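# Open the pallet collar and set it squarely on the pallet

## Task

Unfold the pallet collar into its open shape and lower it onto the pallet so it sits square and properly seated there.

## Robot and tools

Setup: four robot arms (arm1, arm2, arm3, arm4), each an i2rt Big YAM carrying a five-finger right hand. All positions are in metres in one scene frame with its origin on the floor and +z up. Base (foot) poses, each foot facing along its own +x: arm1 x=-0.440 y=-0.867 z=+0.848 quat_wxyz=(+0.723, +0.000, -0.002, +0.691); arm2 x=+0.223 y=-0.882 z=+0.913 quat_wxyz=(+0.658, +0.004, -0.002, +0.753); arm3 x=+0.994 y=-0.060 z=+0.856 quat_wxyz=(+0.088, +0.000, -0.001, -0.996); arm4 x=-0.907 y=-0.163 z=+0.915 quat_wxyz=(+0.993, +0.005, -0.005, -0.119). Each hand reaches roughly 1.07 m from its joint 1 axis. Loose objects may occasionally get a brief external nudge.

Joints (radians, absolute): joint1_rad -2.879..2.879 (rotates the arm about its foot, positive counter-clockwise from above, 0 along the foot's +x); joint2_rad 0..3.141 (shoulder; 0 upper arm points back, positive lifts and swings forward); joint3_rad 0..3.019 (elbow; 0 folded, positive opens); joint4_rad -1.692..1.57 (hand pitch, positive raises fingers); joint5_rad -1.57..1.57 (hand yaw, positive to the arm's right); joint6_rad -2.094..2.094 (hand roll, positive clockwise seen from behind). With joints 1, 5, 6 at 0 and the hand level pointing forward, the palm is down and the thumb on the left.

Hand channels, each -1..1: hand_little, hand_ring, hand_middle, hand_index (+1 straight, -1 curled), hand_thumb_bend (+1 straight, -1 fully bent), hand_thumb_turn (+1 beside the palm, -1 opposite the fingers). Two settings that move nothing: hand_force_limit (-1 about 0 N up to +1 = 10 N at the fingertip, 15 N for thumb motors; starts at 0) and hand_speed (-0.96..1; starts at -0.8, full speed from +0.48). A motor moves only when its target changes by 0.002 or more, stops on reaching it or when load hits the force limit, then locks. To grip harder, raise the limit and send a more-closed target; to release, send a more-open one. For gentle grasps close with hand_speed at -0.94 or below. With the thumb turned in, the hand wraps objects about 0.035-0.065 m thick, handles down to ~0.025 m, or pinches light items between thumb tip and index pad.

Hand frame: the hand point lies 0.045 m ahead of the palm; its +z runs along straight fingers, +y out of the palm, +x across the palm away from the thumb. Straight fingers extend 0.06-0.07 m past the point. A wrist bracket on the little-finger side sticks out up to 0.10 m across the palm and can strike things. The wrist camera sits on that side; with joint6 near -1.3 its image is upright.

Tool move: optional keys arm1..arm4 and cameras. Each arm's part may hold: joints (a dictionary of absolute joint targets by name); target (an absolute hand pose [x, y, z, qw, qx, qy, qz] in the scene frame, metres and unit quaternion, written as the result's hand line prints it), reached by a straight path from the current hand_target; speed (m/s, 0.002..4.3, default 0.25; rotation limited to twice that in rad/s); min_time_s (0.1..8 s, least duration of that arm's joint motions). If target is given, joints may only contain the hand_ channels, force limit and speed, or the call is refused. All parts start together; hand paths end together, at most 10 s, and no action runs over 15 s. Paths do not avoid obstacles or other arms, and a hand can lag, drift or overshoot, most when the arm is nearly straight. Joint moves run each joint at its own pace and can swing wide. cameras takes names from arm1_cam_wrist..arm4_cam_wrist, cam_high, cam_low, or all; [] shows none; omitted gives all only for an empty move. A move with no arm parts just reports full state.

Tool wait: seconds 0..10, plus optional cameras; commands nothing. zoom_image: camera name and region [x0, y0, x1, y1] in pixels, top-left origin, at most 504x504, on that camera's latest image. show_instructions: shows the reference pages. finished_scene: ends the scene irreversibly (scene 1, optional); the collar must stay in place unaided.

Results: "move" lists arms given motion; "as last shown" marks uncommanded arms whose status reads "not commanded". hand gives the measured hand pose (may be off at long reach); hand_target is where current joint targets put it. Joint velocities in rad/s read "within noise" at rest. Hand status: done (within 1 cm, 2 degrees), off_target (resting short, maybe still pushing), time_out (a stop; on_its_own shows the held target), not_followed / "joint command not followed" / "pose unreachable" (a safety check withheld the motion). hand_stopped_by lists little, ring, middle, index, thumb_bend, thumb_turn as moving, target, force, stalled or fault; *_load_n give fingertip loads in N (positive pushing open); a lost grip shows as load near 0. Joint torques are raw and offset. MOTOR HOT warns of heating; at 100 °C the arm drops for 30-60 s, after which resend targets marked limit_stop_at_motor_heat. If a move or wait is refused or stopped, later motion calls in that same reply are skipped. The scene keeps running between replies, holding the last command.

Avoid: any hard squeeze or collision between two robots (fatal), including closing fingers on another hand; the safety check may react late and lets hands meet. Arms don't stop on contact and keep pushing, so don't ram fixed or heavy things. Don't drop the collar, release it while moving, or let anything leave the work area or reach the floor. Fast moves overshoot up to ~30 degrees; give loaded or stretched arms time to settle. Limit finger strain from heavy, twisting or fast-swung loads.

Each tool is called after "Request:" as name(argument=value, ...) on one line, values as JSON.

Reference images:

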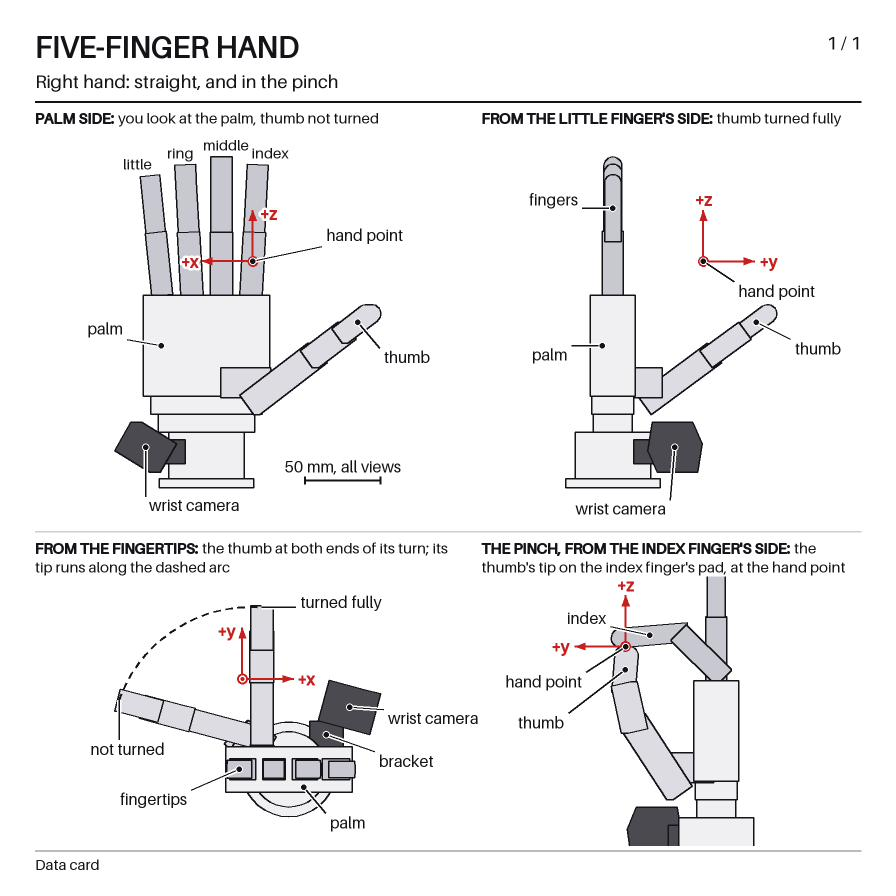

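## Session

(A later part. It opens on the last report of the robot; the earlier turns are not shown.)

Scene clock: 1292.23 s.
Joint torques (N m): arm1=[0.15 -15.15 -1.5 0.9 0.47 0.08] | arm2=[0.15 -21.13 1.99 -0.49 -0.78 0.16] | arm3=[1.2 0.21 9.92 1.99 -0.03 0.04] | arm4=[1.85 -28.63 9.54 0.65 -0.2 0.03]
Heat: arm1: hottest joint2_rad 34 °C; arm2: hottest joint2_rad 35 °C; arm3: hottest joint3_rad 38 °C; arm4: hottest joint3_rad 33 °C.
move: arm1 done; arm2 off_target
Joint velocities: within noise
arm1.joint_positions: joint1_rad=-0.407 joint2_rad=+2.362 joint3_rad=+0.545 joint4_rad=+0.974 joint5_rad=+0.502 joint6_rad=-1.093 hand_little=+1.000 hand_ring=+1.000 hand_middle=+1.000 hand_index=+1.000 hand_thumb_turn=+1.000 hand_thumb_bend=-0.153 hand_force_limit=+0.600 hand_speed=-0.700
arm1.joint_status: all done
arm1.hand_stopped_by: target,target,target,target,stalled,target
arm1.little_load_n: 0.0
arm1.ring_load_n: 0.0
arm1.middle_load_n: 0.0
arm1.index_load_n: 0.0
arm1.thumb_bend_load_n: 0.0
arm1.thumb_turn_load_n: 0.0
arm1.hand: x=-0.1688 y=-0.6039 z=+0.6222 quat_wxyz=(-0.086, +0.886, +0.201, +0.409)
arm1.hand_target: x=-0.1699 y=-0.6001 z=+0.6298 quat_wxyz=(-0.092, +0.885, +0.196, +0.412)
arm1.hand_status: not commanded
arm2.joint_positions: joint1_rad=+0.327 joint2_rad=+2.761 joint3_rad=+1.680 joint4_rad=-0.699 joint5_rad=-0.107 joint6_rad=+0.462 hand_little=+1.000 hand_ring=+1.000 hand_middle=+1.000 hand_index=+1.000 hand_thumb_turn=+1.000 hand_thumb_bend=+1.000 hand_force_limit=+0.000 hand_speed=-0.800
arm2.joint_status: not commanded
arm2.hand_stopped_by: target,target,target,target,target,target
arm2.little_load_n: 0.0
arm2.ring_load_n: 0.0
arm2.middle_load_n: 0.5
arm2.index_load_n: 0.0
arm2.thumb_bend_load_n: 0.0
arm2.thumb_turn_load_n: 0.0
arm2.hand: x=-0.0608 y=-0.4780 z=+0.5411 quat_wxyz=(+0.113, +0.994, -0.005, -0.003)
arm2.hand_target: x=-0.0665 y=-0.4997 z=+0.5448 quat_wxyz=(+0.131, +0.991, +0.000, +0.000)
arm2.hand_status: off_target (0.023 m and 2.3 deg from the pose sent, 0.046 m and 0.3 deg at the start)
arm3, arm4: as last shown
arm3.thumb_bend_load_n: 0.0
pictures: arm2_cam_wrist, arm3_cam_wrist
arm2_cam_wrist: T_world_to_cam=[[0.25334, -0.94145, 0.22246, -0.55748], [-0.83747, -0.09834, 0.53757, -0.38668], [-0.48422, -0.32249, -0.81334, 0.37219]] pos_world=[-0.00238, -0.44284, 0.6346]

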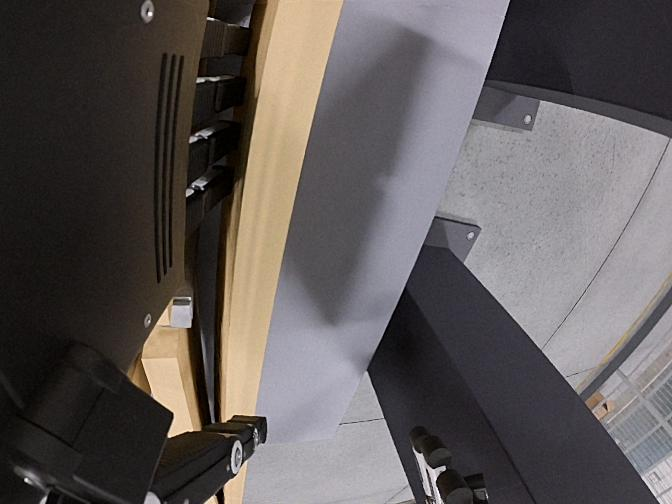

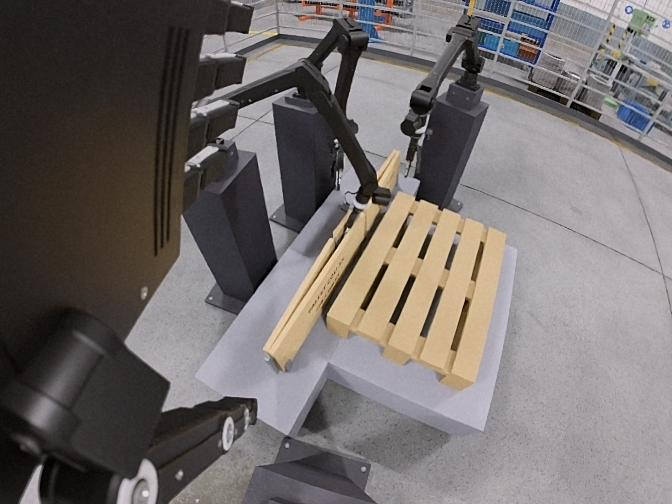

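Request:
move(cameras=["cam_low", "arm4_cam_wrist", "cam_high"])

Request:
zoom_image(camera="cam_low", region=[320, 150, 820, 370])

Scene clock: 1297.17 s.
Joint torques (N m): arm1=[0.09 -15.56 -1.42 0.98 0.49 0.06] | arm2=[0.09 -21.25 1.98 -0.5 -0.76 0.16] | arm3=[0.73 0.85 9.61 2.15 -0.07 0.01] | arm4=[1.9 -28.51 9.62 0.59 -0.22 0.01]
Heat: arm1: hottest joint2_rad 34 °C; arm2: hottest joint2_rad 36 °C; arm3: hottest joint3_rad 38 °C; arm4: hottest joint3_rad 33 °C.
Joint velocities: within noise
arm1.joint_positions: joint1_rad=-0.407 joint2_rad=+2.362 joint3_rad=+0.545 joint4_rad=+0.974 joint5_rad=+0.502 joint6_rad=-1.093 hand_little=+1.000 hand_ring=+1.000 hand_middle=+1.000 hand_index=+1.000 hand_thumb_turn=+1.000 hand_thumb_bend=-0.153 hand_force_limit=+0.600 hand_speed=-0.700
arm1.joint_status: all done
arm1.hand_stopped_by: target,target,target,target,stalled,target
arm1.little_load_n: -0.5
arm1.ring_load_n: 0.0
arm1.middle_load_n: 0.0
arm1.index_load_n: 0.0
arm1.thumb_bend_load_n: 0.0
arm1.thumb_turn_load_n: 0.0
arm1.hand: x=-0.1688 y=-0.6039 z=+0.6222 quat_wxyz=(-0.086, +0.886, +0.201, +0.409) (m; scene frame)
arm1.hand_target: x=-0.1699 y=-0.6001 z=+0.6298 quat_wxyz=(-0.092, +0.885, +0.196, +0.412) (m; scene frame)
arm1.hand_status: not commanded
arm2.joint_positions: joint1_rad=+0.327 joint2_rad=+2.761 joint3_rad=+1.680 joint4_rad=-0.699 joint5_rad=-0.107 joint6_rad=+0.462 hand_little=+1.000 hand_ring=+1.000 hand_middle=+1.000 hand_index=+1.000 hand_thumb_turn=+1.000 hand_thumb_bend=+1.000 hand_force_limit=+0.000 hand_speed=-0.800
arm2.joint_status: not commanded
arm2.hand_stopped_by: target,target,target,target,target,target
arm2.little_load_n: 0.0
arm2.ring_load_n: 0.0
arm2.middle_load_n: 0.5
arm2.index_load_n: 0.0
arm2.thumb_bend_load_n: 0.0
arm2.thumb_turn_load_n: -0.5
arm2.hand: x=-0.0608 y=-0.4780 z=+0.5411 quat_wxyz=(+0.113, +0.994, -0.005, -0.003) (m; scene frame)
arm2.hand_target: x=-0.0665 y=-0.4997 z=+0.5448 quat_wxyz=(+0.131, +0.991, +0.000, +0.000) (m; scene frame)
arm2.hand_status: off_target (0.023 m and 2.3 deg from the pose sent, 0.046 m and 0.3 deg at the start)
arm3.joint_positions: joint1_rad=+0.284 joint2_rad=+0.630 joint3_rad=+1.456 joint4_rad=-1.168 joint5_rad=-0.016 joint6_rad=-1.324 hand_little=+1.000 hand_ring=+1.000 hand_middle=+1.000 hand_index=+1.000 hand_thumb_turn=+1.000 hand_thumb_bend=+1.000 hand_force_limit=+0.000 hand_speed=-0.800
arm3.joint_status: not commanded
arm3.hand_stopped_by: target,target,target,target,target,target
arm3.little_load_n: 0.0
arm3.ring_load_n: 0.0
arm3.middle_load_n: 0.5
arm3.index_load_n: 0.0
arm3.thumb_bend_load_n: 0.0
arm3.thumb_turn_load_n: 0.0
arm3.hand: x=+0.7462 y=-0.1282 z=+1.4136 quat_wxyz=(+0.539, +0.092, -0.811, +0.207) (m; scene frame)
arm3.hand_target: x=+0.7482 y=-0.1272 z=+1.4259 quat_wxyz=(+0.549, +0.091, -0.803, +0.211) (m; scene frame)
arm3.hand_status: not commanded
arm4.joint_positions: joint1_rad=+0.103 joint2_rad=+2.447 joint3_rad=+1.967 joint4_rad=-1.133 joint5_rad=+0.004 joint6_rad=+1.362 hand_little=+1.000 hand_ring=+1.000 hand_middle=+1.000 hand_index=+1.000 hand_thumb_turn=+1.000 hand_thumb_bend=+1.000 hand_force_limit=+0.000 hand_speed=-0.800
arm4.joint_status: not commanded
arm4.hand_stopped_by: target,target,target,target,target,target
arm4.little_load_n: 0.0
arm4.ring_load_n: 0.0
arm4.middle_load_n: 0.0
arm4.index_load_n: 0.0
arm4.thumb_bend_load_n: 0.0
arm4.thumb_turn_load_n: 0.0
arm4.hand: x=-0.2026 y=-0.1935 z=+0.7972 quat_wxyz=(+0.016, +0.036, -0.999, -0.006) (m; scene frame)
arm4.hand_target: x=-0.1849 y=-0.1976 z=+0.8076 quat_wxyz=(-0.006, +0.031, -0.999, -0.004) (m; scene frame)
arm4.hand_status: not commanded
pictures: arm4_cam_wrist, cam_high, cam_low
camera_calibration:
arm4_cam_wrist: T_world_to_cam=[[-0.36244, 0.93141, 0.03351, 0.07603], [0.83269, 0.30745, 0.46055, -0.13753], [0.41865, 0.19483, -0.887, 0.94332]] pos_world=[-0.25285, -0.21231, 0.89752]

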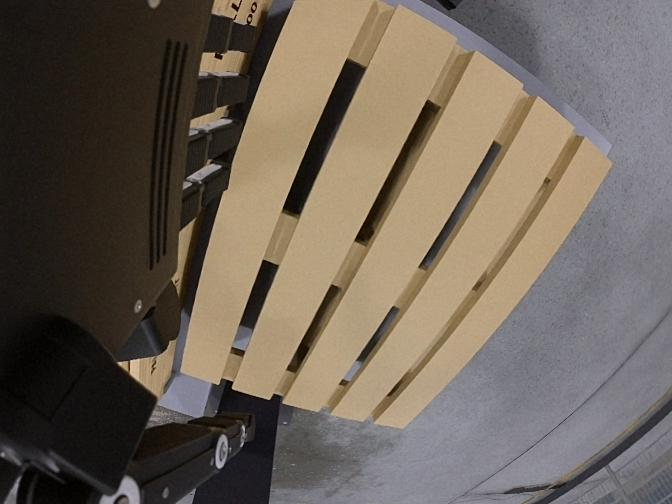

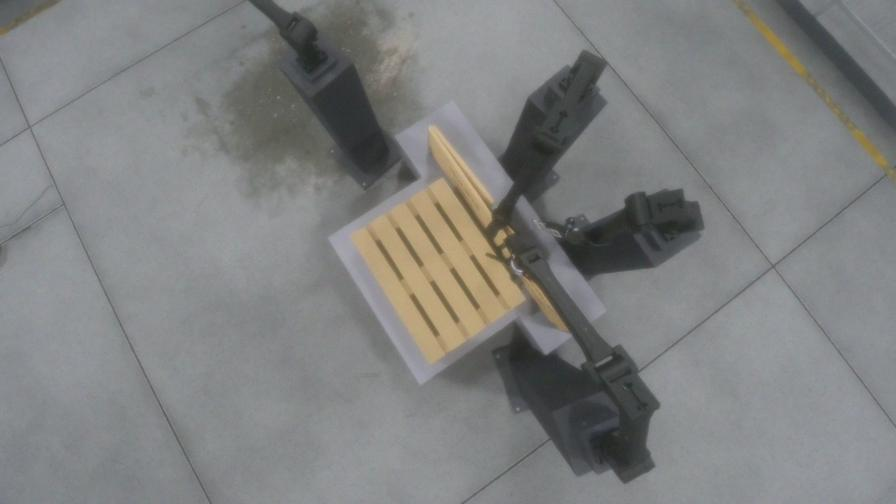

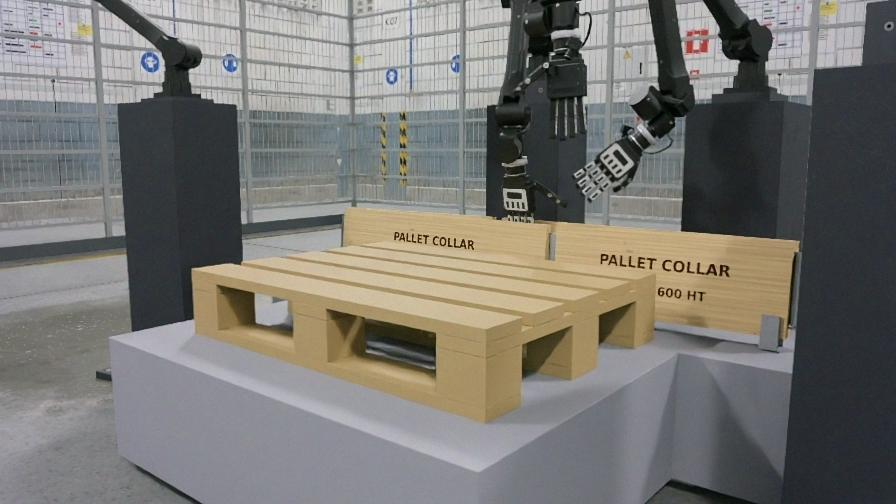

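Scaled by 1.008 from the camera's image (finer frame: 1280x720).

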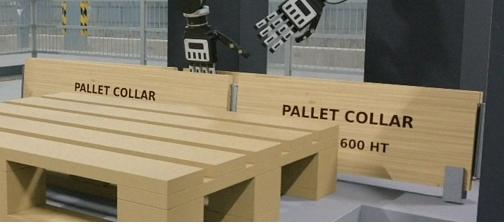

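Request:
zoom_image(camera="cam_low", region=[700, 200, 820, 370])

Request:
zoom_image(camera="cam_low", region=[320, 180, 600, 320])

Scaled by 2.965 from the camera's image (finer frame: 1280x720).

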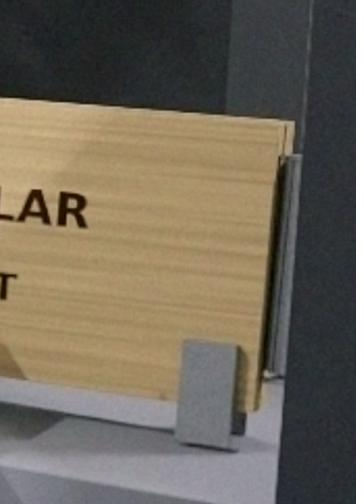

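Scaled by 1.800 from the camera's image (finer frame: 1280x720).

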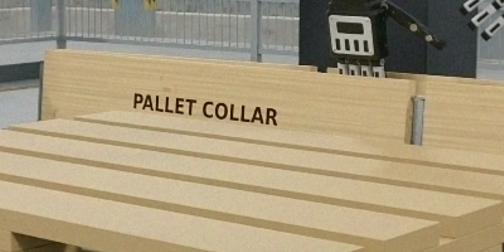

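Request:
move(arm2={"joints": {"hand_thumb_turn": -1, "hand_speed": 0}})

Request:
move(arm2={"target": [-0.0665, -0.50, 0.505, 0.131, 0.991, 0, 0], "speed": 0.08}, cameras=["arm2_cam_wrist", "arm3_cam_wrist"])

Request:
zoom_image(camera="arm3_cam_wrist", region=[260, 140, 430, 380])

Scene clock: 1369.53 s.
Joint torques (N m): arm1=[0.21 -15.68 -1.48 1.02 0.44 0.1] | arm2=[0.15 -21.48 2.02 -0.49 -0.75 0.15] | arm3=[0.03 0.32 9.7 2.48 -0.07 0.03] | arm4=[1.73 -28.92 9.52 0.61 -0.22 0.03]
Heat: arm1: hottest joint2_rad 33 °C; arm2: hottest joint2_rad 37 °C; arm3: hottest joint3_rad 38 °C; arm4: hottest joint3_rad 33 °C.
move: arm2 done
Joint velocities: within noise
arm1, arm3, arm4: as last shown
arm1.little_load_n: 0.0
arm1.ring_load_n: -0.5
arm2.joint_positions: joint1_rad=+0.327 joint2_rad=+2.761 joint3_rad=+1.680 joint4_rad=-0.699 joint5_rad=-0.107 joint6_rad=+0.463 hand_little=+1.000 hand_ring=+1.000 hand_middle=+1.000 hand_index=+1.000 hand_thumb_turn=-1.000 hand_thumb_bend=+1.000 hand_force_limit=+0.000 hand_speed=+0.000
arm2.joint_status: all done
arm2.hand_stopped_by: target,target,target,target,target,target
arm2.little_load_n: 0.0
arm2.ring_load_n: 0.0
arm2.middle_load_n: 0.5
arm2.index_load_n: 0.0
arm2.thumb_bend_load_n: 0.0
arm2.thumb_turn_load_n: 0.0
arm2.hand: x=-0.0608 y=-0.4780 z=+0.5410 quat_wxyz=(+0.113, +0.994, -0.006, -0.003)
arm2.hand_target: x=-0.0665 y=-0.4997 z=+0.5448 quat_wxyz=(+0.131, +0.991, +0.000, +0.000)
arm2.hand_status: not commanded
arm3.middle_load_n: 0.0
arm3.index_load_n: 0.5
arm3.thumb_turn_load_n: -0.5
pictures: none

Scene clock: 1370.73 s.
Joint torques (N m): arm1=[0.15 -15.44 -1.48 0.9 0.5 0.08] | arm2=[-0.09 -16.91 4.01 -0.05 -0.67 0.12] | arm3=[0.09 0.91 9.88 2.28 -0.01 0.01] | arm4=[1.85 -28.81 9.62 0.61 -0.22 0.01]
Heat: arm1: hottest joint2_rad 33 °C; arm2: hottest joint2_rad 37 °C; arm3: hottest joint3_rad 38 °C; arm4: hottest joint3_rad 33 °C.
move: arm2 off_target
Joint velocities: within noise
arm1, arm3, arm4: as last shown
arm1.ring_load_n: 0.0
arm1.thumb_bend_load_n: 0.5
arm2.joint_positions: joint1_rad=+0.329 joint2_rad=+2.801 joint3_rad=+1.727 joint4_rad=-0.688 joint5_rad=-0.108 joint6_rad=+0.463 hand_little=+1.000 hand_ring=+1.000 hand_middle=+1.000 hand_index=+1.000 hand_thumb_turn=-1.000 hand_thumb_bend=+1.000 hand_force_limit=+0.000 hand_speed=+0.000
arm2.joint_status: not commanded
arm2.hand_stopped_by: target,target,target,target,target,target
arm2.little_load_n: 0.0
arm2.ring_load_n: 0.0
arm2.middle_load_n: 0.5
arm2.index_load_n: -0.5
arm2.thumb_bend_load_n: 0.0
arm2.thumb_turn_load_n: 0.0
arm2.hand: x=-0.0662 y=-0.4702 z=+0.5256 quat_wxyz=(+0.105, +0.994, -0.005, -0.008)
arm2.hand_target: x=-0.0654 y=-0.4999 z=+0.5064 quat_wxyz=(+0.131, +0.991, +0.000, +0.000)
arm2.hand_status: off_target (0.036 m and 3.2 deg from the pose sent, 0.043 m and 2.3 deg at the start)
arm3.index_load_n: 0.0
arm3.thumb_turn_load_n: 0.0
arm2_cam_wrist: T_world_to_cam=[[0.25605, -0.94445, 0.20602, -0.53789], [-0.8328, -0.10732, 0.54307, -0.38898], [-0.49079, -0.31063, -0.81402, 0.36503]] pos_world=[-0.00706, -0.43637, 0.6192]

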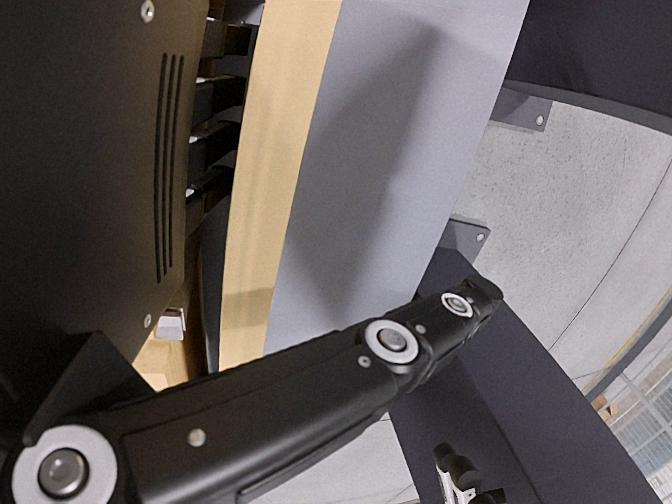

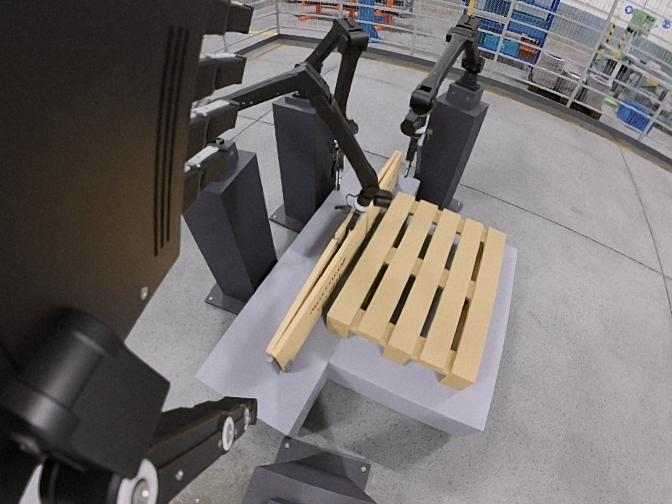

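Scaled by 2.100 from the camera's image (finer frame: 960x720).

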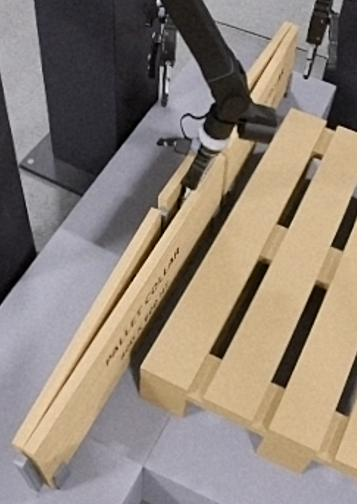

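Request:
move(arm2={"target": [-0.068, -0.475, 0.49, 0.105, 0.9945, 0, 0], "speed": 0.08})

Request:
move(arm2={"target": [-0.068, -0.53, 0.49, 0.105, 0.9945, 0, 0], "speed": 0.06}, cameras=["arm2_cam_wrist", "arm3_cam_wrist"])

Request:
zoom_image(camera="arm3_cam_wrist", region=[260, 140, 430, 380])

Scene clock: 1379.53 s.
Joint torques (N m): arm1=[0.03 -15.85 -1.46 1.07 0.47 0.11] | arm2=[-1.14 -16.15 6.5 0.58 -0.14 0.09] | arm3=[-0.56 0.67 9.81 2.33 -0.03 0.01] | arm4=[1.79 -28.86 9.61 0.61 -0.2 0.01]
Heat: arm1: hottest joint2_rad 33 °C; arm2: hottest joint2_rad 36 °C; arm3: hottest joint3_rad 39 °C; arm4: hottest joint3_rad 33 °C.
move: arm2 off_target
Joint velocities: within noise
arm1, arm3, arm4: as last shown
arm1.thumb_bend_load_n: 0.0
arm2.joint_positions: joint1_rad=+0.330 joint2_rad=+2.826 joint3_rad=+1.760 joint4_rad=-0.683 joint5_rad=-0.095 joint6_rad=+0.463 hand_little=+1.000 hand_ring=+1.000 hand_middle=+1.000 hand_index=+1.000 hand_thumb_turn=-1.000 hand_thumb_bend=+1.000 hand_force_limit=+0.000 hand_speed=+0.000
arm2.joint_status: not commanded
arm2.hand_stopped_by: target,target,target,target,target,target
arm2.little_load_n: 0.0
arm2.ring_load_n: 0.0
arm2.middle_load_n: 0.0
arm2.index_load_n: 0.0
arm2.thumb_bend_load_n: 0.0
arm2.thumb_turn_load_n: 0.0
arm2.hand: x=-0.0679 y=-0.4630 z=+0.5154 quat_wxyz=(+0.097, +0.995, -0.003, -0.005)
arm2.hand_target: x=-0.0672 y=-0.4759 z=+0.4913 quat_wxyz=(+0.105, +0.994, +0.000, +0.000)
arm2.hand_status: off_target (0.028 m and 1.2 deg from the pose sent, 0.036 m and 1.0 deg at the start)
pictures: none

Scene clock: 1381.07 s.
Joint torques (N m): arm1=[0.09 -15.5 -1.54 0.98 0.48 0.08] | arm2=[0.67 -16.91 1.2 0.01 -0.9 0.17] | arm3=[0.85 0.62 9.83 2.03 -0.05 0.02] | arm4=[1.85 -28.86 9.52 0.58 -0.21 0.01]
Heat: arm1: hottest joint2_rad 33 °C; arm2: hottest joint2_rad 36 °C; arm3: hottest joint3_rad 39 °C; arm4: hottest joint3_rad 33 °C.
move: arm2 off_target
Joint velocities: within noise
arm1, arm3, arm4: as last shown
arm2.joint_positions: joint1_rad=+0.354 joint2_rad=+2.789 joint3_rad=+1.636 joint4_rad=-0.536 joint5_rad=-0.084 joint6_rad=+0.500 hand_little=+1.000 hand_ring=+1.000 hand_middle=+1.000 hand_index=+1.000 hand_thumb_turn=-1.000 hand_thumb_bend=+1.000 hand_force_limit=+0.000 hand_speed=+0.000
arm2.joint_status: not commanded
arm2.hand_stopped_by: target,target,target,target,target,target
arm2.little_load_n: 0.0
arm2.ring_load_n: 0.0
arm2.middle_load_n: 0.5
arm2.index_load_n: 0.0
arm2.thumb_bend_load_n: 0.0
arm2.thumb_turn_load_n: 0.0
arm2.hand: x=-0.0704 y=-0.4823 z=+0.5092 quat_wxyz=(+0.067, +0.998, -0.008, -0.011)
arm2.hand_target: x=-0.0660 y=-0.5289 z=+0.4919 quat_wxyz=(+0.105, +0.995, +0.000, +0.001)
arm2.hand_status: off_target (0.051 m and 4.6 deg from the pose sent, 0.072 m and 1.2 deg at the start)
arm4.thumb_bend_load_n: -0.5
arm2_cam_wrist: T_world_to_cam=[[0.24967, -0.9593, 0.13197, -0.51474], [-0.83037, -0.14199, 0.53882, -0.39927], [-0.49815, -0.24411, -0.83202, 0.38658]] pos_world=[-0.01045, -0.45611, 0.60471]

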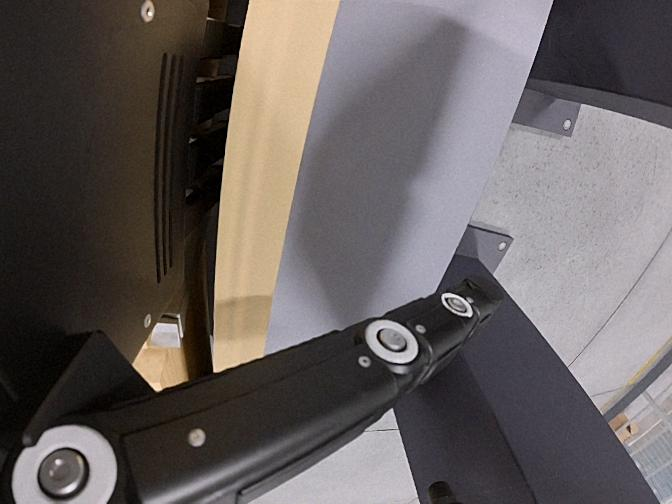

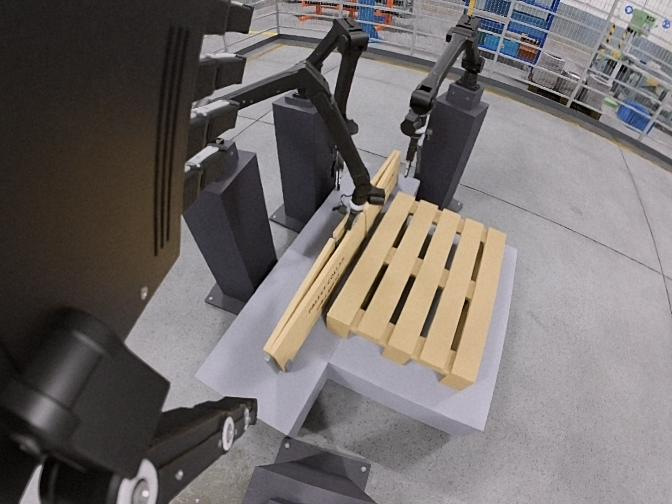

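Scaled by 2.100 from the camera's image (finer frame: 960x720).

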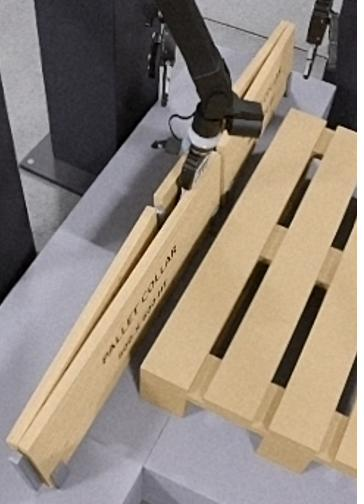

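Request:
zoom_image(camera="arm3_cam_wrist", region=[340, 140, 420, 240])

Scaled by 5.040 from the camera's image (finer frame: 960x720).

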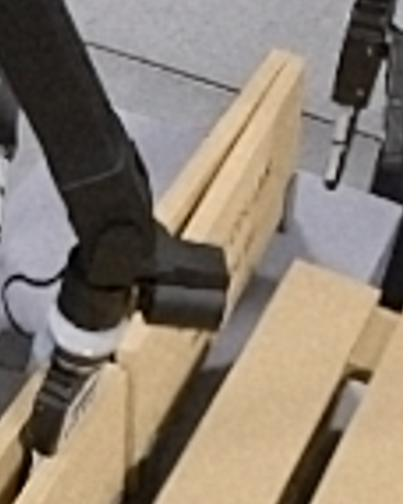

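Request:
move(arm4={"target": [-0.195, -0.355, 0.64, -0.022, 0.03, -0.9993, -0.002], "speed": 0.2, "joints": {"hand_thumb_turn": -1, "hand_speed": 0}}, cameras=["arm4_cam_wrist", "arm3_cam_wrist", "arm2_cam_wrist"])

Request:
zoom_image(camera="arm3_cam_wrist", region=[340, 100, 440, 240])

Scene clock: 1414.70 s.
Joint torques (N m): arm1=[0.85 -15.44 -1.51 0.92 0.47 0.07] | arm2=[0.79 -16.91 1.22 0.16 -0.88 0.15] | arm3=[0.26 0.32 9.62 2.04 -0.06 0.08] | arm4=[2.08 -27.75 9.8 -0.21 -0.22 -0.13]
Heat: arm1: hottest joint2_rad 33 °C; arm2: hottest joint2_rad 35 °C; arm3: hottest joint3_rad 39 °C; arm4: hottest joint3_rad 34 °C.
move: arm4 done
Joint velocities: within noise
arm1, arm2, arm3: as last shown
arm1.thumb_bend_load_n: 0.5
arm4.joint_positions: joint1_rad=-0.123 joint2_rad=+2.758 joint3_rad=+2.166 joint4_rad=-0.944 joint5_rad=-0.004 joint6_rad=+1.158 hand_little=+1.000 hand_ring=+1.000 hand_middle=+1.000 hand_index=+1.000 hand_thumb_turn=-1.000 hand_thumb_bend=+1.000 hand_force_limit=+0.000 hand_speed=+0.000
arm4.joint_status: all done
arm4.hand_stopped_by: target,target,target,target,target,target
arm4.little_load_n: 0.0
arm4.ring_load_n: 0.0
arm4.middle_load_n: 0.0
arm4.index_load_n: 0.0
arm4.thumb_bend_load_n: 0.0
arm4.thumb_turn_load_n: 0.0
arm4.hand: x=-0.1991 y=-0.3552 z=+0.6487 quat_wxyz=(-0.022, +0.025, -0.999, +0.000)
arm4.hand_target: x=-0.1954 y=-0.3548 z=+0.6401 quat_wxyz=(-0.023, +0.030, -0.999, -0.002)
arm4.hand_status: done (0.010 m and 0.6 deg from the pose sent, 0.225 m and 4.4 deg at the start)
pictures: arm2_cam_wrist, arm3_cam_wrist, arm4_cam_wrist
arm2_cam_wrist: T_world_to_cam=[[0.24967, -0.9593, 0.13197, -0.51474], [-0.83037, -0.14199, 0.53882, -0.39927], [-0.49815, -0.24411, -0.83202, 0.38658]] pos_world=[-0.01045, -0.45611, 0.60471]
arm4_cam_wrist: T_world_to_cam=[[-0.34304, 0.93932, -0.00289, 0.26324], [0.80186, 0.29444, 0.51992, -0.07161], [0.48922, 0.17604, -0.85421, 0.82783]] pos_world=[-0.25727, -0.37191, 0.74513]

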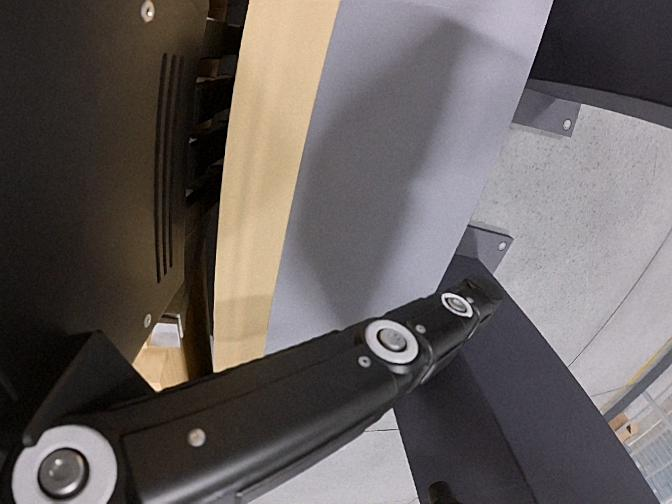

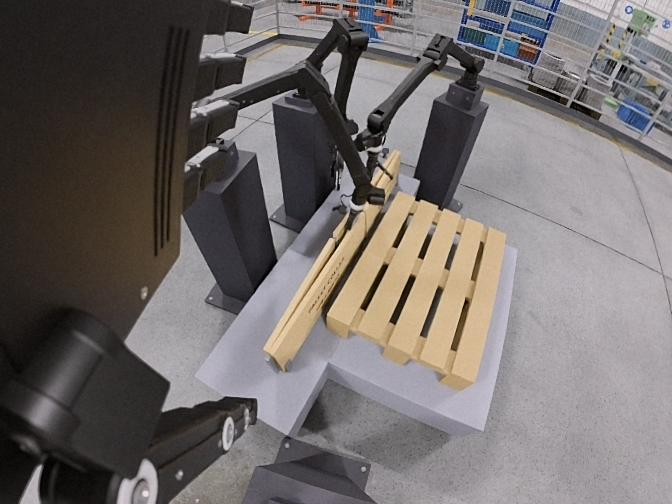

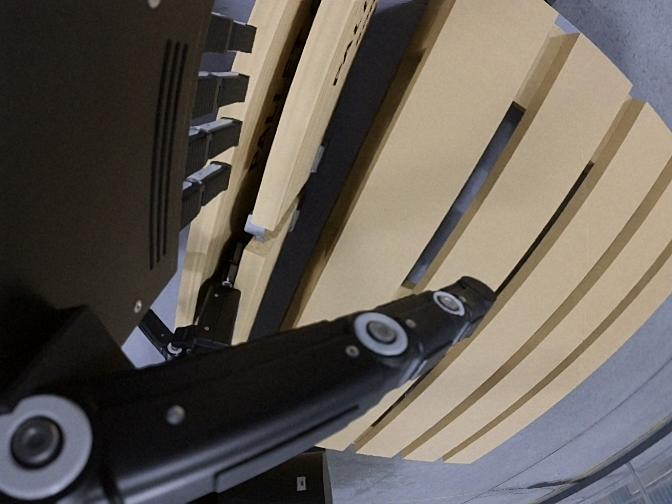

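Scaled by 3.600 from the camera's image (finer frame: 960x720).

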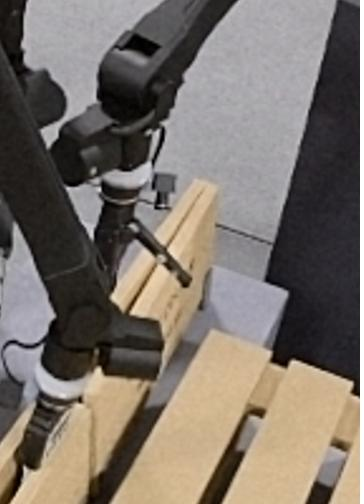

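Request:
zoom_image(camera="arm4_cam_wrist", region=[150, 0, 400, 260])

Scaled by 1.938 from the camera's image (finer frame: 960x720).

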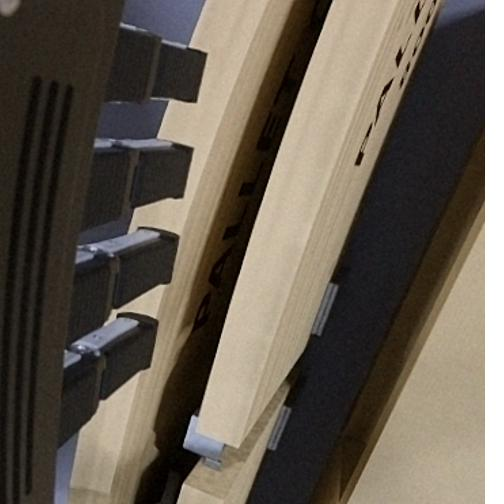

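Request:
zoom_image(camera="arm4_cam_wrist", region=[180, 60, 320, 260])

Scaled by 2.520 from the camera's image (finer frame: 960x720).

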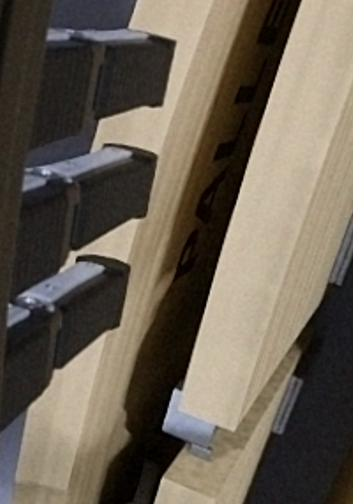

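Request:
move(arm2={"target": [-0.095, -0.450, 0.505, 0.0, 0.966, -0.259, 0.0], "speed": 0.1}, cameras=["arm2_cam_wrist", "arm4_cam_wrist", "arm3_cam_wrist"])

Request:
zoom_image(camera="arm4_cam_wrist", region=[180, 60, 320, 260])

Scene clock: 1470.00 s.
Joint torques (N m): arm1=[0.21 -15.68 -1.47 1.02 0.43 0.08] | arm2=[-1.67 -20.54 2.69 0.94 -0.14 0.65] | arm3=[0.21 1.61 9.88 2.25 -0.03 0] | arm4=[2.49 -27.93 9.74 -0.09 -0.23 -0.12]
Heat: arm1: hottest joint2_rad 33 °C; arm2: hottest joint2_rad 35 °C; arm3: hottest joint3_rad 39 °C; arm4: hottest joint2_rad 33 °C.
move: arm2 off_target
Joint velocities: within noise
arm1, arm3, arm4: as last shown
arm1.thumb_bend_load_n: 0.0
arm2.joint_positions: joint1_rad=+0.372 joint2_rad=+2.761 joint3_rad=+1.561 joint4_rad=-0.389 joint5_rad=+0.000 joint6_rad=+0.977 hand_little=+1.000 hand_ring=+1.000 hand_middle=+1.000 hand_index=+1.000 hand_thumb_turn=-1.000 hand_thumb_bend=+1.000 hand_force_limit=+0.000 hand_speed=+0.000
arm2.joint_status: not commanded
arm2.hand_stopped_by: target,target,target,target,target,target
arm2.little_load_n: 0.5
arm2.ring_load_n: 0.0
arm2.middle_load_n: 0.0
arm2.index_load_n: -1.0
arm2.thumb_bend_load_n: 0.0
arm2.thumb_turn_load_n: 0.0
arm2.hand: x=-0.0909 y=-0.4532 z=+0.5015 quat_wxyz=(+0.003, +0.972, -0.233, +0.003)
arm2.hand_target: x=-0.0949 y=-0.4500 z=+0.5050 quat_wxyz=(+0.000, +0.966, -0.258, +0.000)
arm2.hand_status: off_target (0.006 m and 3.1 deg from the pose sent, 0.041 m and 30.1 deg at the start)
arm3.thumb_turn_load_n: -0.5
pictures: arm2_cam_wrist, arm3_cam_wrist, arm4_cam_wrist
arm2_cam_wrist: T_world_to_cam=[[-0.20314, -0.97903, 0.01522, -0.47229], [-0.85197, 0.18439, 0.49005, -0.23755], [-0.48258, 0.08658, -0.87156, 0.54815]] pos_world=[-0.0338, -0.46604, 0.60135]
arm4_cam_wrist: T_world_to_cam=[[-0.34304, 0.93932, -0.00289, 0.26324], [0.80186, 0.29444, 0.51992, -0.07161], [0.48922, 0.17604, -0.85421, 0.82783]] pos_world=[-0.25727, -0.37191, 0.74513]

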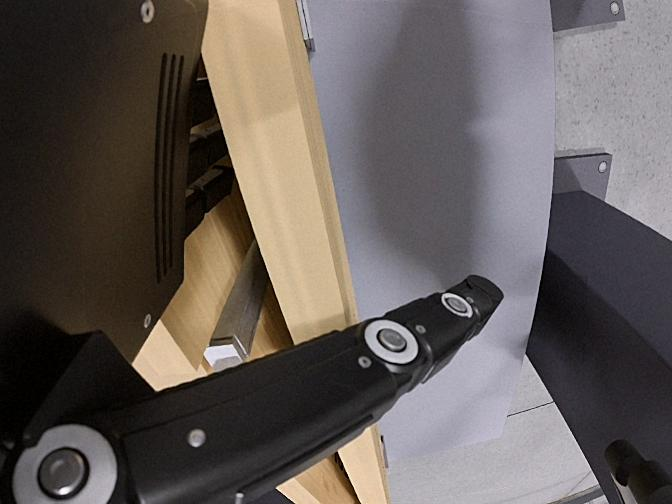

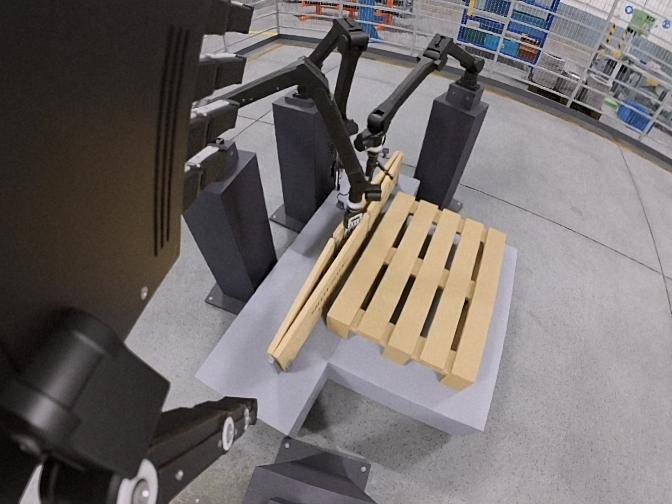

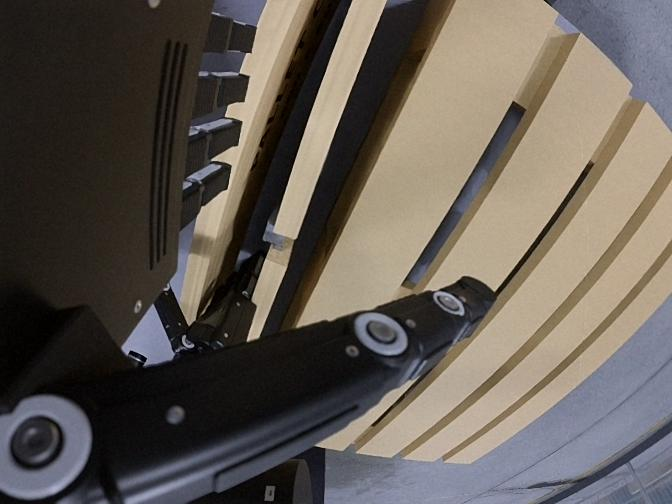

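Scaled by 2.520 from the camera's image (finer frame: 960x720).

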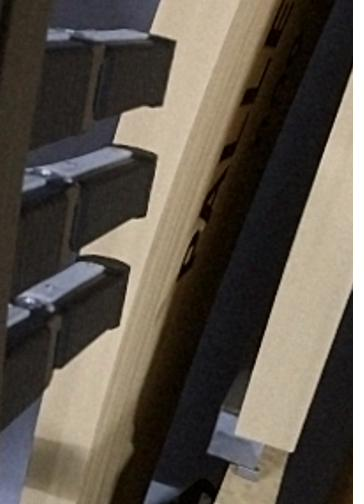

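Request:
move(arm2={"target": [-0.1035, -0.419, 0.505, 0.0, 0.9063, -0.4226, 0.0], "speed": 0.1}, cameras=["arm4_cam_wrist"])

Request:
zoom_image(camera="arm4_cam_wrist", region=[180, 60, 320, 260])

Scene clock: 1482.63 s.
Joint torques (N m): arm1=[0.15 -15.74 -1.5 1.07 0.49 0.09] | arm2=[-2.37 -20.07 4.86 0.17 -0.28 0.63] | arm3=[0.56 0.67 9.89 2.1 -0.03 0] | arm4=[2.2 -27.52 9.77 -0.13 -0.23 -0.13]
Heat: arm1: hottest joint2_rad 33 °C; arm2: hottest joint2_rad 35 °C; arm3: hottest joint3_rad 39 °C; arm4: hottest joint2_rad 33 °C.
move: arm2 off_target
Joint velocities: within noise
arm1, arm3, arm4: as last shown
arm1.thumb_bend_load_n: -0.5
arm2.joint_positions: joint1_rad=+0.369 joint2_rad=+2.761 joint3_rad=+1.561 joint4_rad=-0.389 joint5_rad=+0.003 joint6_rad=+1.322 hand_little=+1.000 hand_ring=+1.000 hand_middle=+1.000 hand_index=+1.000 hand_thumb_turn=-1.000 hand_thumb_bend=+1.000 hand_force_limit=+0.000 hand_speed=+0.000
arm2.joint_status: not commanded
arm2.hand_stopped_by: target,target,target,target,target,target
arm2.little_load_n: 0.5
arm2.ring_load_n: -0.5
arm2.middle_load_n: 0.0
arm2.index_load_n: -2.5
arm2.thumb_bend_load_n: 0.0
arm2.thumb_turn_load_n: 0.0
arm2.hand: x=-0.0995 y=-0.4312 z=+0.5012 quat_wxyz=(+0.001, +0.918, -0.397, +0.005)
arm2.hand_target: x=-0.1032 y=-0.4191 z=+0.5051 quat_wxyz=(+0.000, +0.906, -0.422, +0.000)
arm2.hand_status: off_target (0.013 m and 3.2 deg from the pose sent, 0.037 m and 23.0 deg at the start)
arm3.thumb_turn_load_n: 0.0
arm4_cam_wrist: T_world_to_cam=[[-0.34304, 0.93932, -0.00289, 0.26324], [0.80186, 0.29444, 0.51992, -0.07161], [0.48922, 0.17604, -0.85421, 0.82783]] pos_world=[-0.25727, -0.37191, 0.74513]

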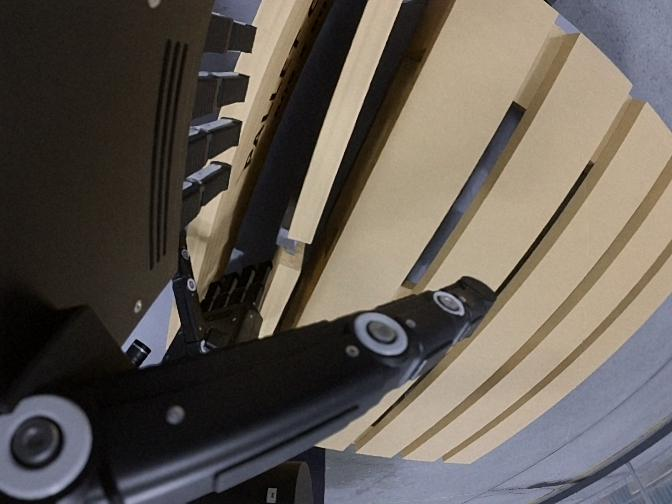

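Scaled by 2.520 from the camera's image (finer frame: 960x720).

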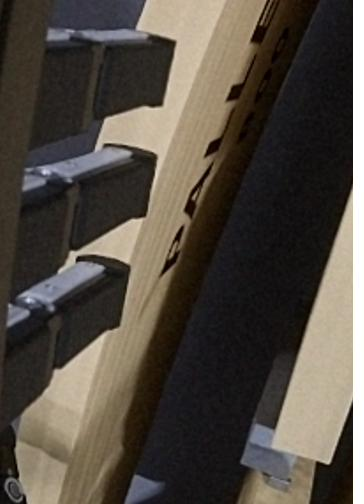

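Request:
move(arm4={"target": [-0.216, -0.330, 0.55, -0.015, 0.0523, -0.9985, 0.0], "speed": 0.12}, cameras=["arm4_cam_wrist", "arm2_cam_wrist"])

Request:
zoom_image(camera="arm4_cam_wrist", region=[150, 0, 350, 300])

Scene clock: 1495.57 s.
Joint torques (N m): arm1=[0.32 -15.62 -1.52 0.99 0.47 0.08] | arm2=[-2.26 -20.13 4.93 0.21 -0.27 0.6] | arm3=[0.32 1.26 9.66 1.98 -0.03 0.04] | arm4=[2.55 -28.04 8.75 0.54 0.1 -0.12]
Heat: arm1: hottest joint2_rad 33 °C; arm2: hottest joint2_rad 35 °C; arm3: hottest joint3_rad 39 °C; arm4: hottest joint2_rad 33 °C.
move: arm4 off_target
Joint velocities: within noise
arm1.joint_positions: joint1_rad=-0.407 joint2_rad=+2.362 joint3_rad=+0.545 joint4_rad=+0.974 joint5_rad=+0.502 joint6_rad=-1.093 hand_little=+1.000 hand_ring=+1.000 hand_middle=+1.000 hand_index=+1.000 hand_thumb_turn=+1.000 hand_thumb_bend=-0.153 hand_force_limit=+0.600 hand_speed=-0.700
arm1.joint_status: not commanded
arm1.hand_stopped_by: target,target,target,target,stalled,target
arm1.little_load_n: 0.0
arm1.ring_load_n: 0.0
arm1.middle_load_n: 0.0
arm1.index_load_n: 0.0
arm1.thumb_bend_load_n: 0.0
arm1.thumb_turn_load_n: 0.0
arm1.hand: x=-0.1688 y=-0.6039 z=+0.6222 quat_wxyz=(-0.086, +0.886, +0.201, +0.409)
arm1.hand_target: x=-0.1699 y=-0.6001 z=+0.6298 quat_wxyz=(-0.092, +0.885, +0.196, +0.412)
arm1.hand_status: not commanded
arm2: as last shown
arm2.ring_load_n: 0.0
arm2.index_load_n: -3.0
arm2.hand: x=-0.0995 y=-0.4311 z=+0.5012 quat_wxyz=(+0.001, +0.917, -0.398, +0.005)
arm3.joint_positions: joint1_rad=+0.284 joint2_rad=+0.630 joint3_rad=+1.456 joint4_rad=-1.168 joint5_rad=-0.016 joint6_rad=-1.324 hand_little=+1.000 hand_ring=+1.000 hand_middle=+1.000 hand_index=+1.000 hand_thumb_turn=+1.000 hand_thumb_bend=+1.000 hand_force_limit=+0.000 hand_speed=-0.800
arm3.joint_status: not commanded
arm3.hand_stopped_by: target,target,target,target,target,target
arm3.little_load_n: 0.0
arm3.ring_load_n: 0.0
arm3.middle_load_n: 0.0
arm3.index_load_n: 0.0
arm3.thumb_bend_load_n: 0.0
arm3.thumb_turn_load_n: 0.0
arm3.hand: x=+0.7462 y=-0.1282 z=+1.4136 quat_wxyz=(+0.539, +0.092, -0.811, +0.207)
arm3.hand_target: x=+0.7482 y=-0.1272 z=+1.4259 quat_wxyz=(+0.549, +0.091, -0.803, +0.211)
arm3.hand_status: not commanded
arm4.joint_positions: joint1_rad=-0.106 joint2_rad=+2.900 joint3_rad=+2.181 joint4_rad=-0.854 joint5_rad=-0.003 joint6_rad=+1.136 hand_little=+1.000 hand_ring=+1.000 hand_middle=+1.000 hand_index=+1.000 hand_thumb_turn=-1.000 hand_thumb_bend=+1.000 hand_force_limit=+0.000 hand_speed=+0.000
arm4.joint_status: not commanded
arm4.hand_stopped_by: target,target,target,target,target,target
arm4.little_load_n: 0.0
arm4.ring_load_n: 0.0
arm4.middle_load_n: 0.0
arm4.index_load_n: 0.0
arm4.thumb_bend_load_n: 0.0
arm4.thumb_turn_load_n: 0.0
arm4.hand: x=-0.2262 y=-0.3310 z=+0.5559 quat_wxyz=(-0.005, +0.045, -0.999, -0.006)
arm4.hand_target: x=-0.2165 y=-0.3298 z=+0.5503 quat_wxyz=(-0.015, +0.052, -0.999, +0.000)
arm4.hand_status: off_target (0.012 m and 1.6 deg from the pose sent, 0.103 m and 3.2 deg at the start)
pictures: arm2_cam_wrist, arm4_cam_wrist
arm2_cam_wrist: T_world_to_cam=[[-0.52446, -0.85138, 0.00956, -0.42642], [-0.74109, 0.46199, 0.48718, -0.11671], [-0.41919, 0.24842, -0.87325, 0.61874]] pos_world=[-0.05076, -0.46283, 0.60125]
arm4_cam_wrist: T_world_to_cam=[[-0.37936, 0.92506, 0.01883, 0.20595], [0.80722, 0.32095, 0.49538, 0.01487], [0.45221, 0.20313, -0.86847, 0.76612]] pos_world=[-0.28031, -0.35091, 0.65411]

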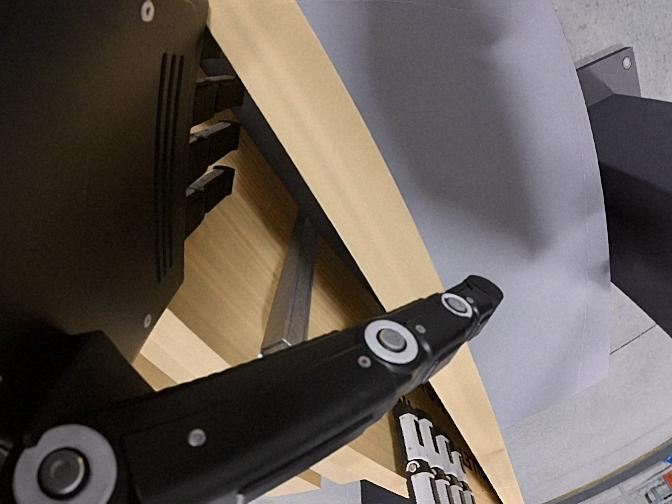

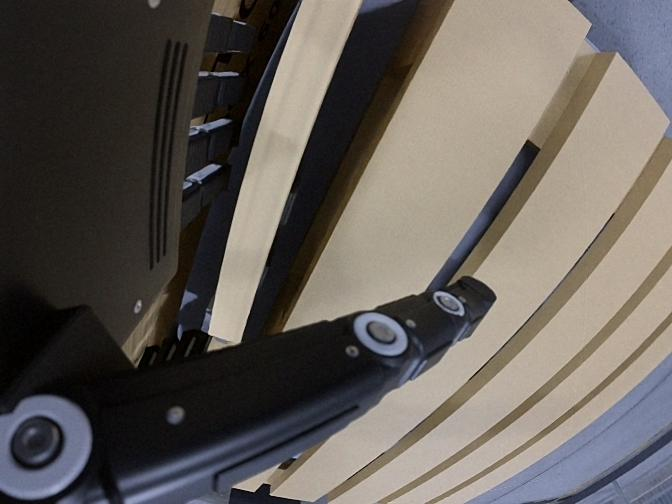

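Scaled by 1.680 from the camera's image (finer frame: 960x720).

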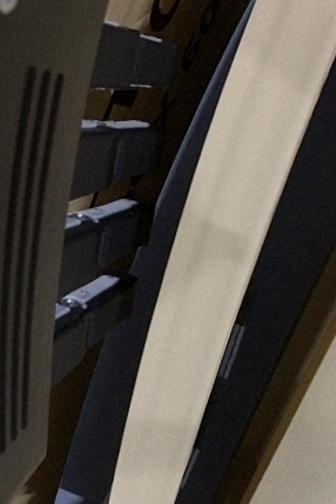

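Request:
move(arm4={"target": [-0.214, -0.330, 0.458, -0.015, 0.06, -0.998, 0.0], "speed": 0.12}, cameras=["arm4_cam_wrist", "arm3_cam_wrist"])

Request:
zoom_image(camera="arm3_cam_wrist", region=[260, 100, 440, 380])

Scene clock: 1508.13 s.
Joint torques (N m): arm1=[0.09 -15.62 -1.44 1.01 0.48 0.09] | arm2=[-2.32 -20.07 4.86 0.16 -0.28 0.58] | arm3=[0.38 1.26 9.7 2.19 -0.06 0] | arm4=[2.9 -28.28 7.84 0.79 0.12 -0.04]
Heat: arm1: hottest joint2_rad 33 °C; arm2: hottest joint2_rad 36 °C; arm3: hottest joint3_rad 39 °C; arm4: hottest joint3_rad 33 °C.
move: arm4 off_target
Joint velocities: within noise
arm1, arm2, arm3: as last shown
arm2.index_load_n: -2.5
arm4.joint_positions: joint1_rad=-0.106 joint2_rad=+3.116 joint3_rad=+2.363 joint4_rad=-0.764 joint5_rad=+0.011 joint6_rad=+1.127 hand_little=+1.000 hand_ring=+1.000 hand_middle=+1.000 hand_index=+1.000 hand_thumb_turn=-1.000 hand_thumb_bend=+1.000 hand_force_limit=+0.000 hand_speed=+0.000
arm4.joint_status: not commanded
arm4.hand_stopped_by: target,target,target,target,target,target
arm4.little_load_n: 0.0
arm4.ring_load_n: 0.0
arm4.middle_load_n: 0.0
arm4.index_load_n: 0.0
arm4.thumb_bend_load_n: 0.0
arm4.thumb_turn_load_n: 0.0
arm4.hand: x=-0.2243 y=-0.3333 z=+0.4631 quat_wxyz=(-0.028, +0.049, -0.998, +0.011)
arm4.hand_target: x=-0.2154 y=-0.3295 z=+0.4594 quat_wxyz=(-0.039, +0.052, -0.998, +0.017)
arm4.hand_status: off_target (0.012 m and 2.3 deg from the pose sent, 0.099 m and 2.2 deg at the start; a joint's target at an end of its range on 30 of 51 steps)
pictures: arm3_cam_wrist, arm4_cam_wrist
arm4_cam_wrist: T_world_to_cam=[[-0.38688, 0.92168, -0.02901, 0.22987], [0.78013, 0.34391, 0.5226, 0.049], [0.49165, 0.17955, -0.85208, 0.67834]] pos_world=[-0.28279, -0.35052, 0.55906]

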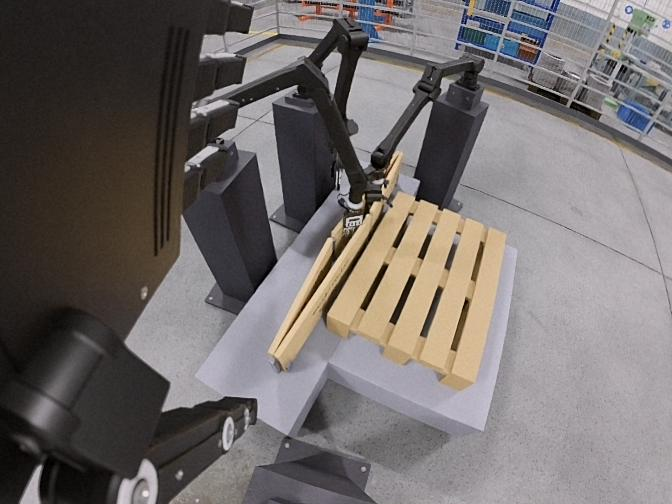

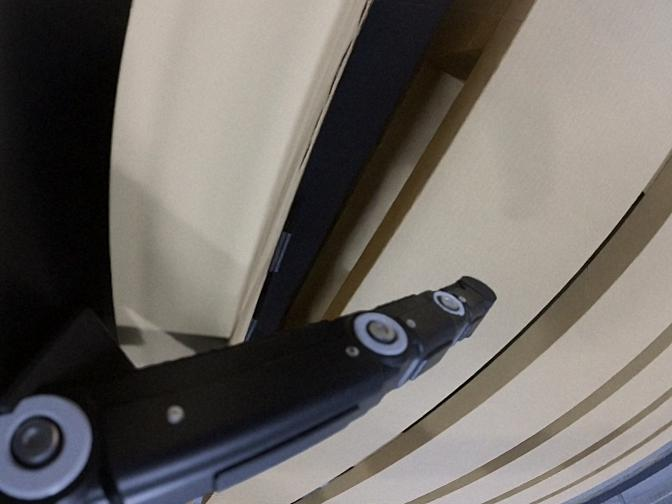

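Scaled by 1.800 from the camera's image (finer frame: 960x720).

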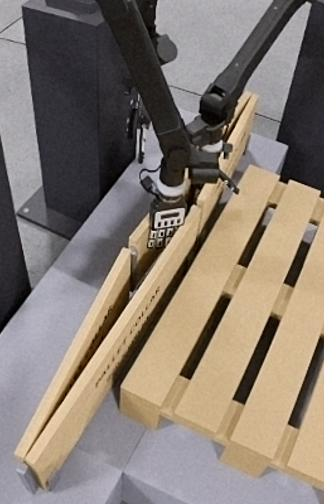

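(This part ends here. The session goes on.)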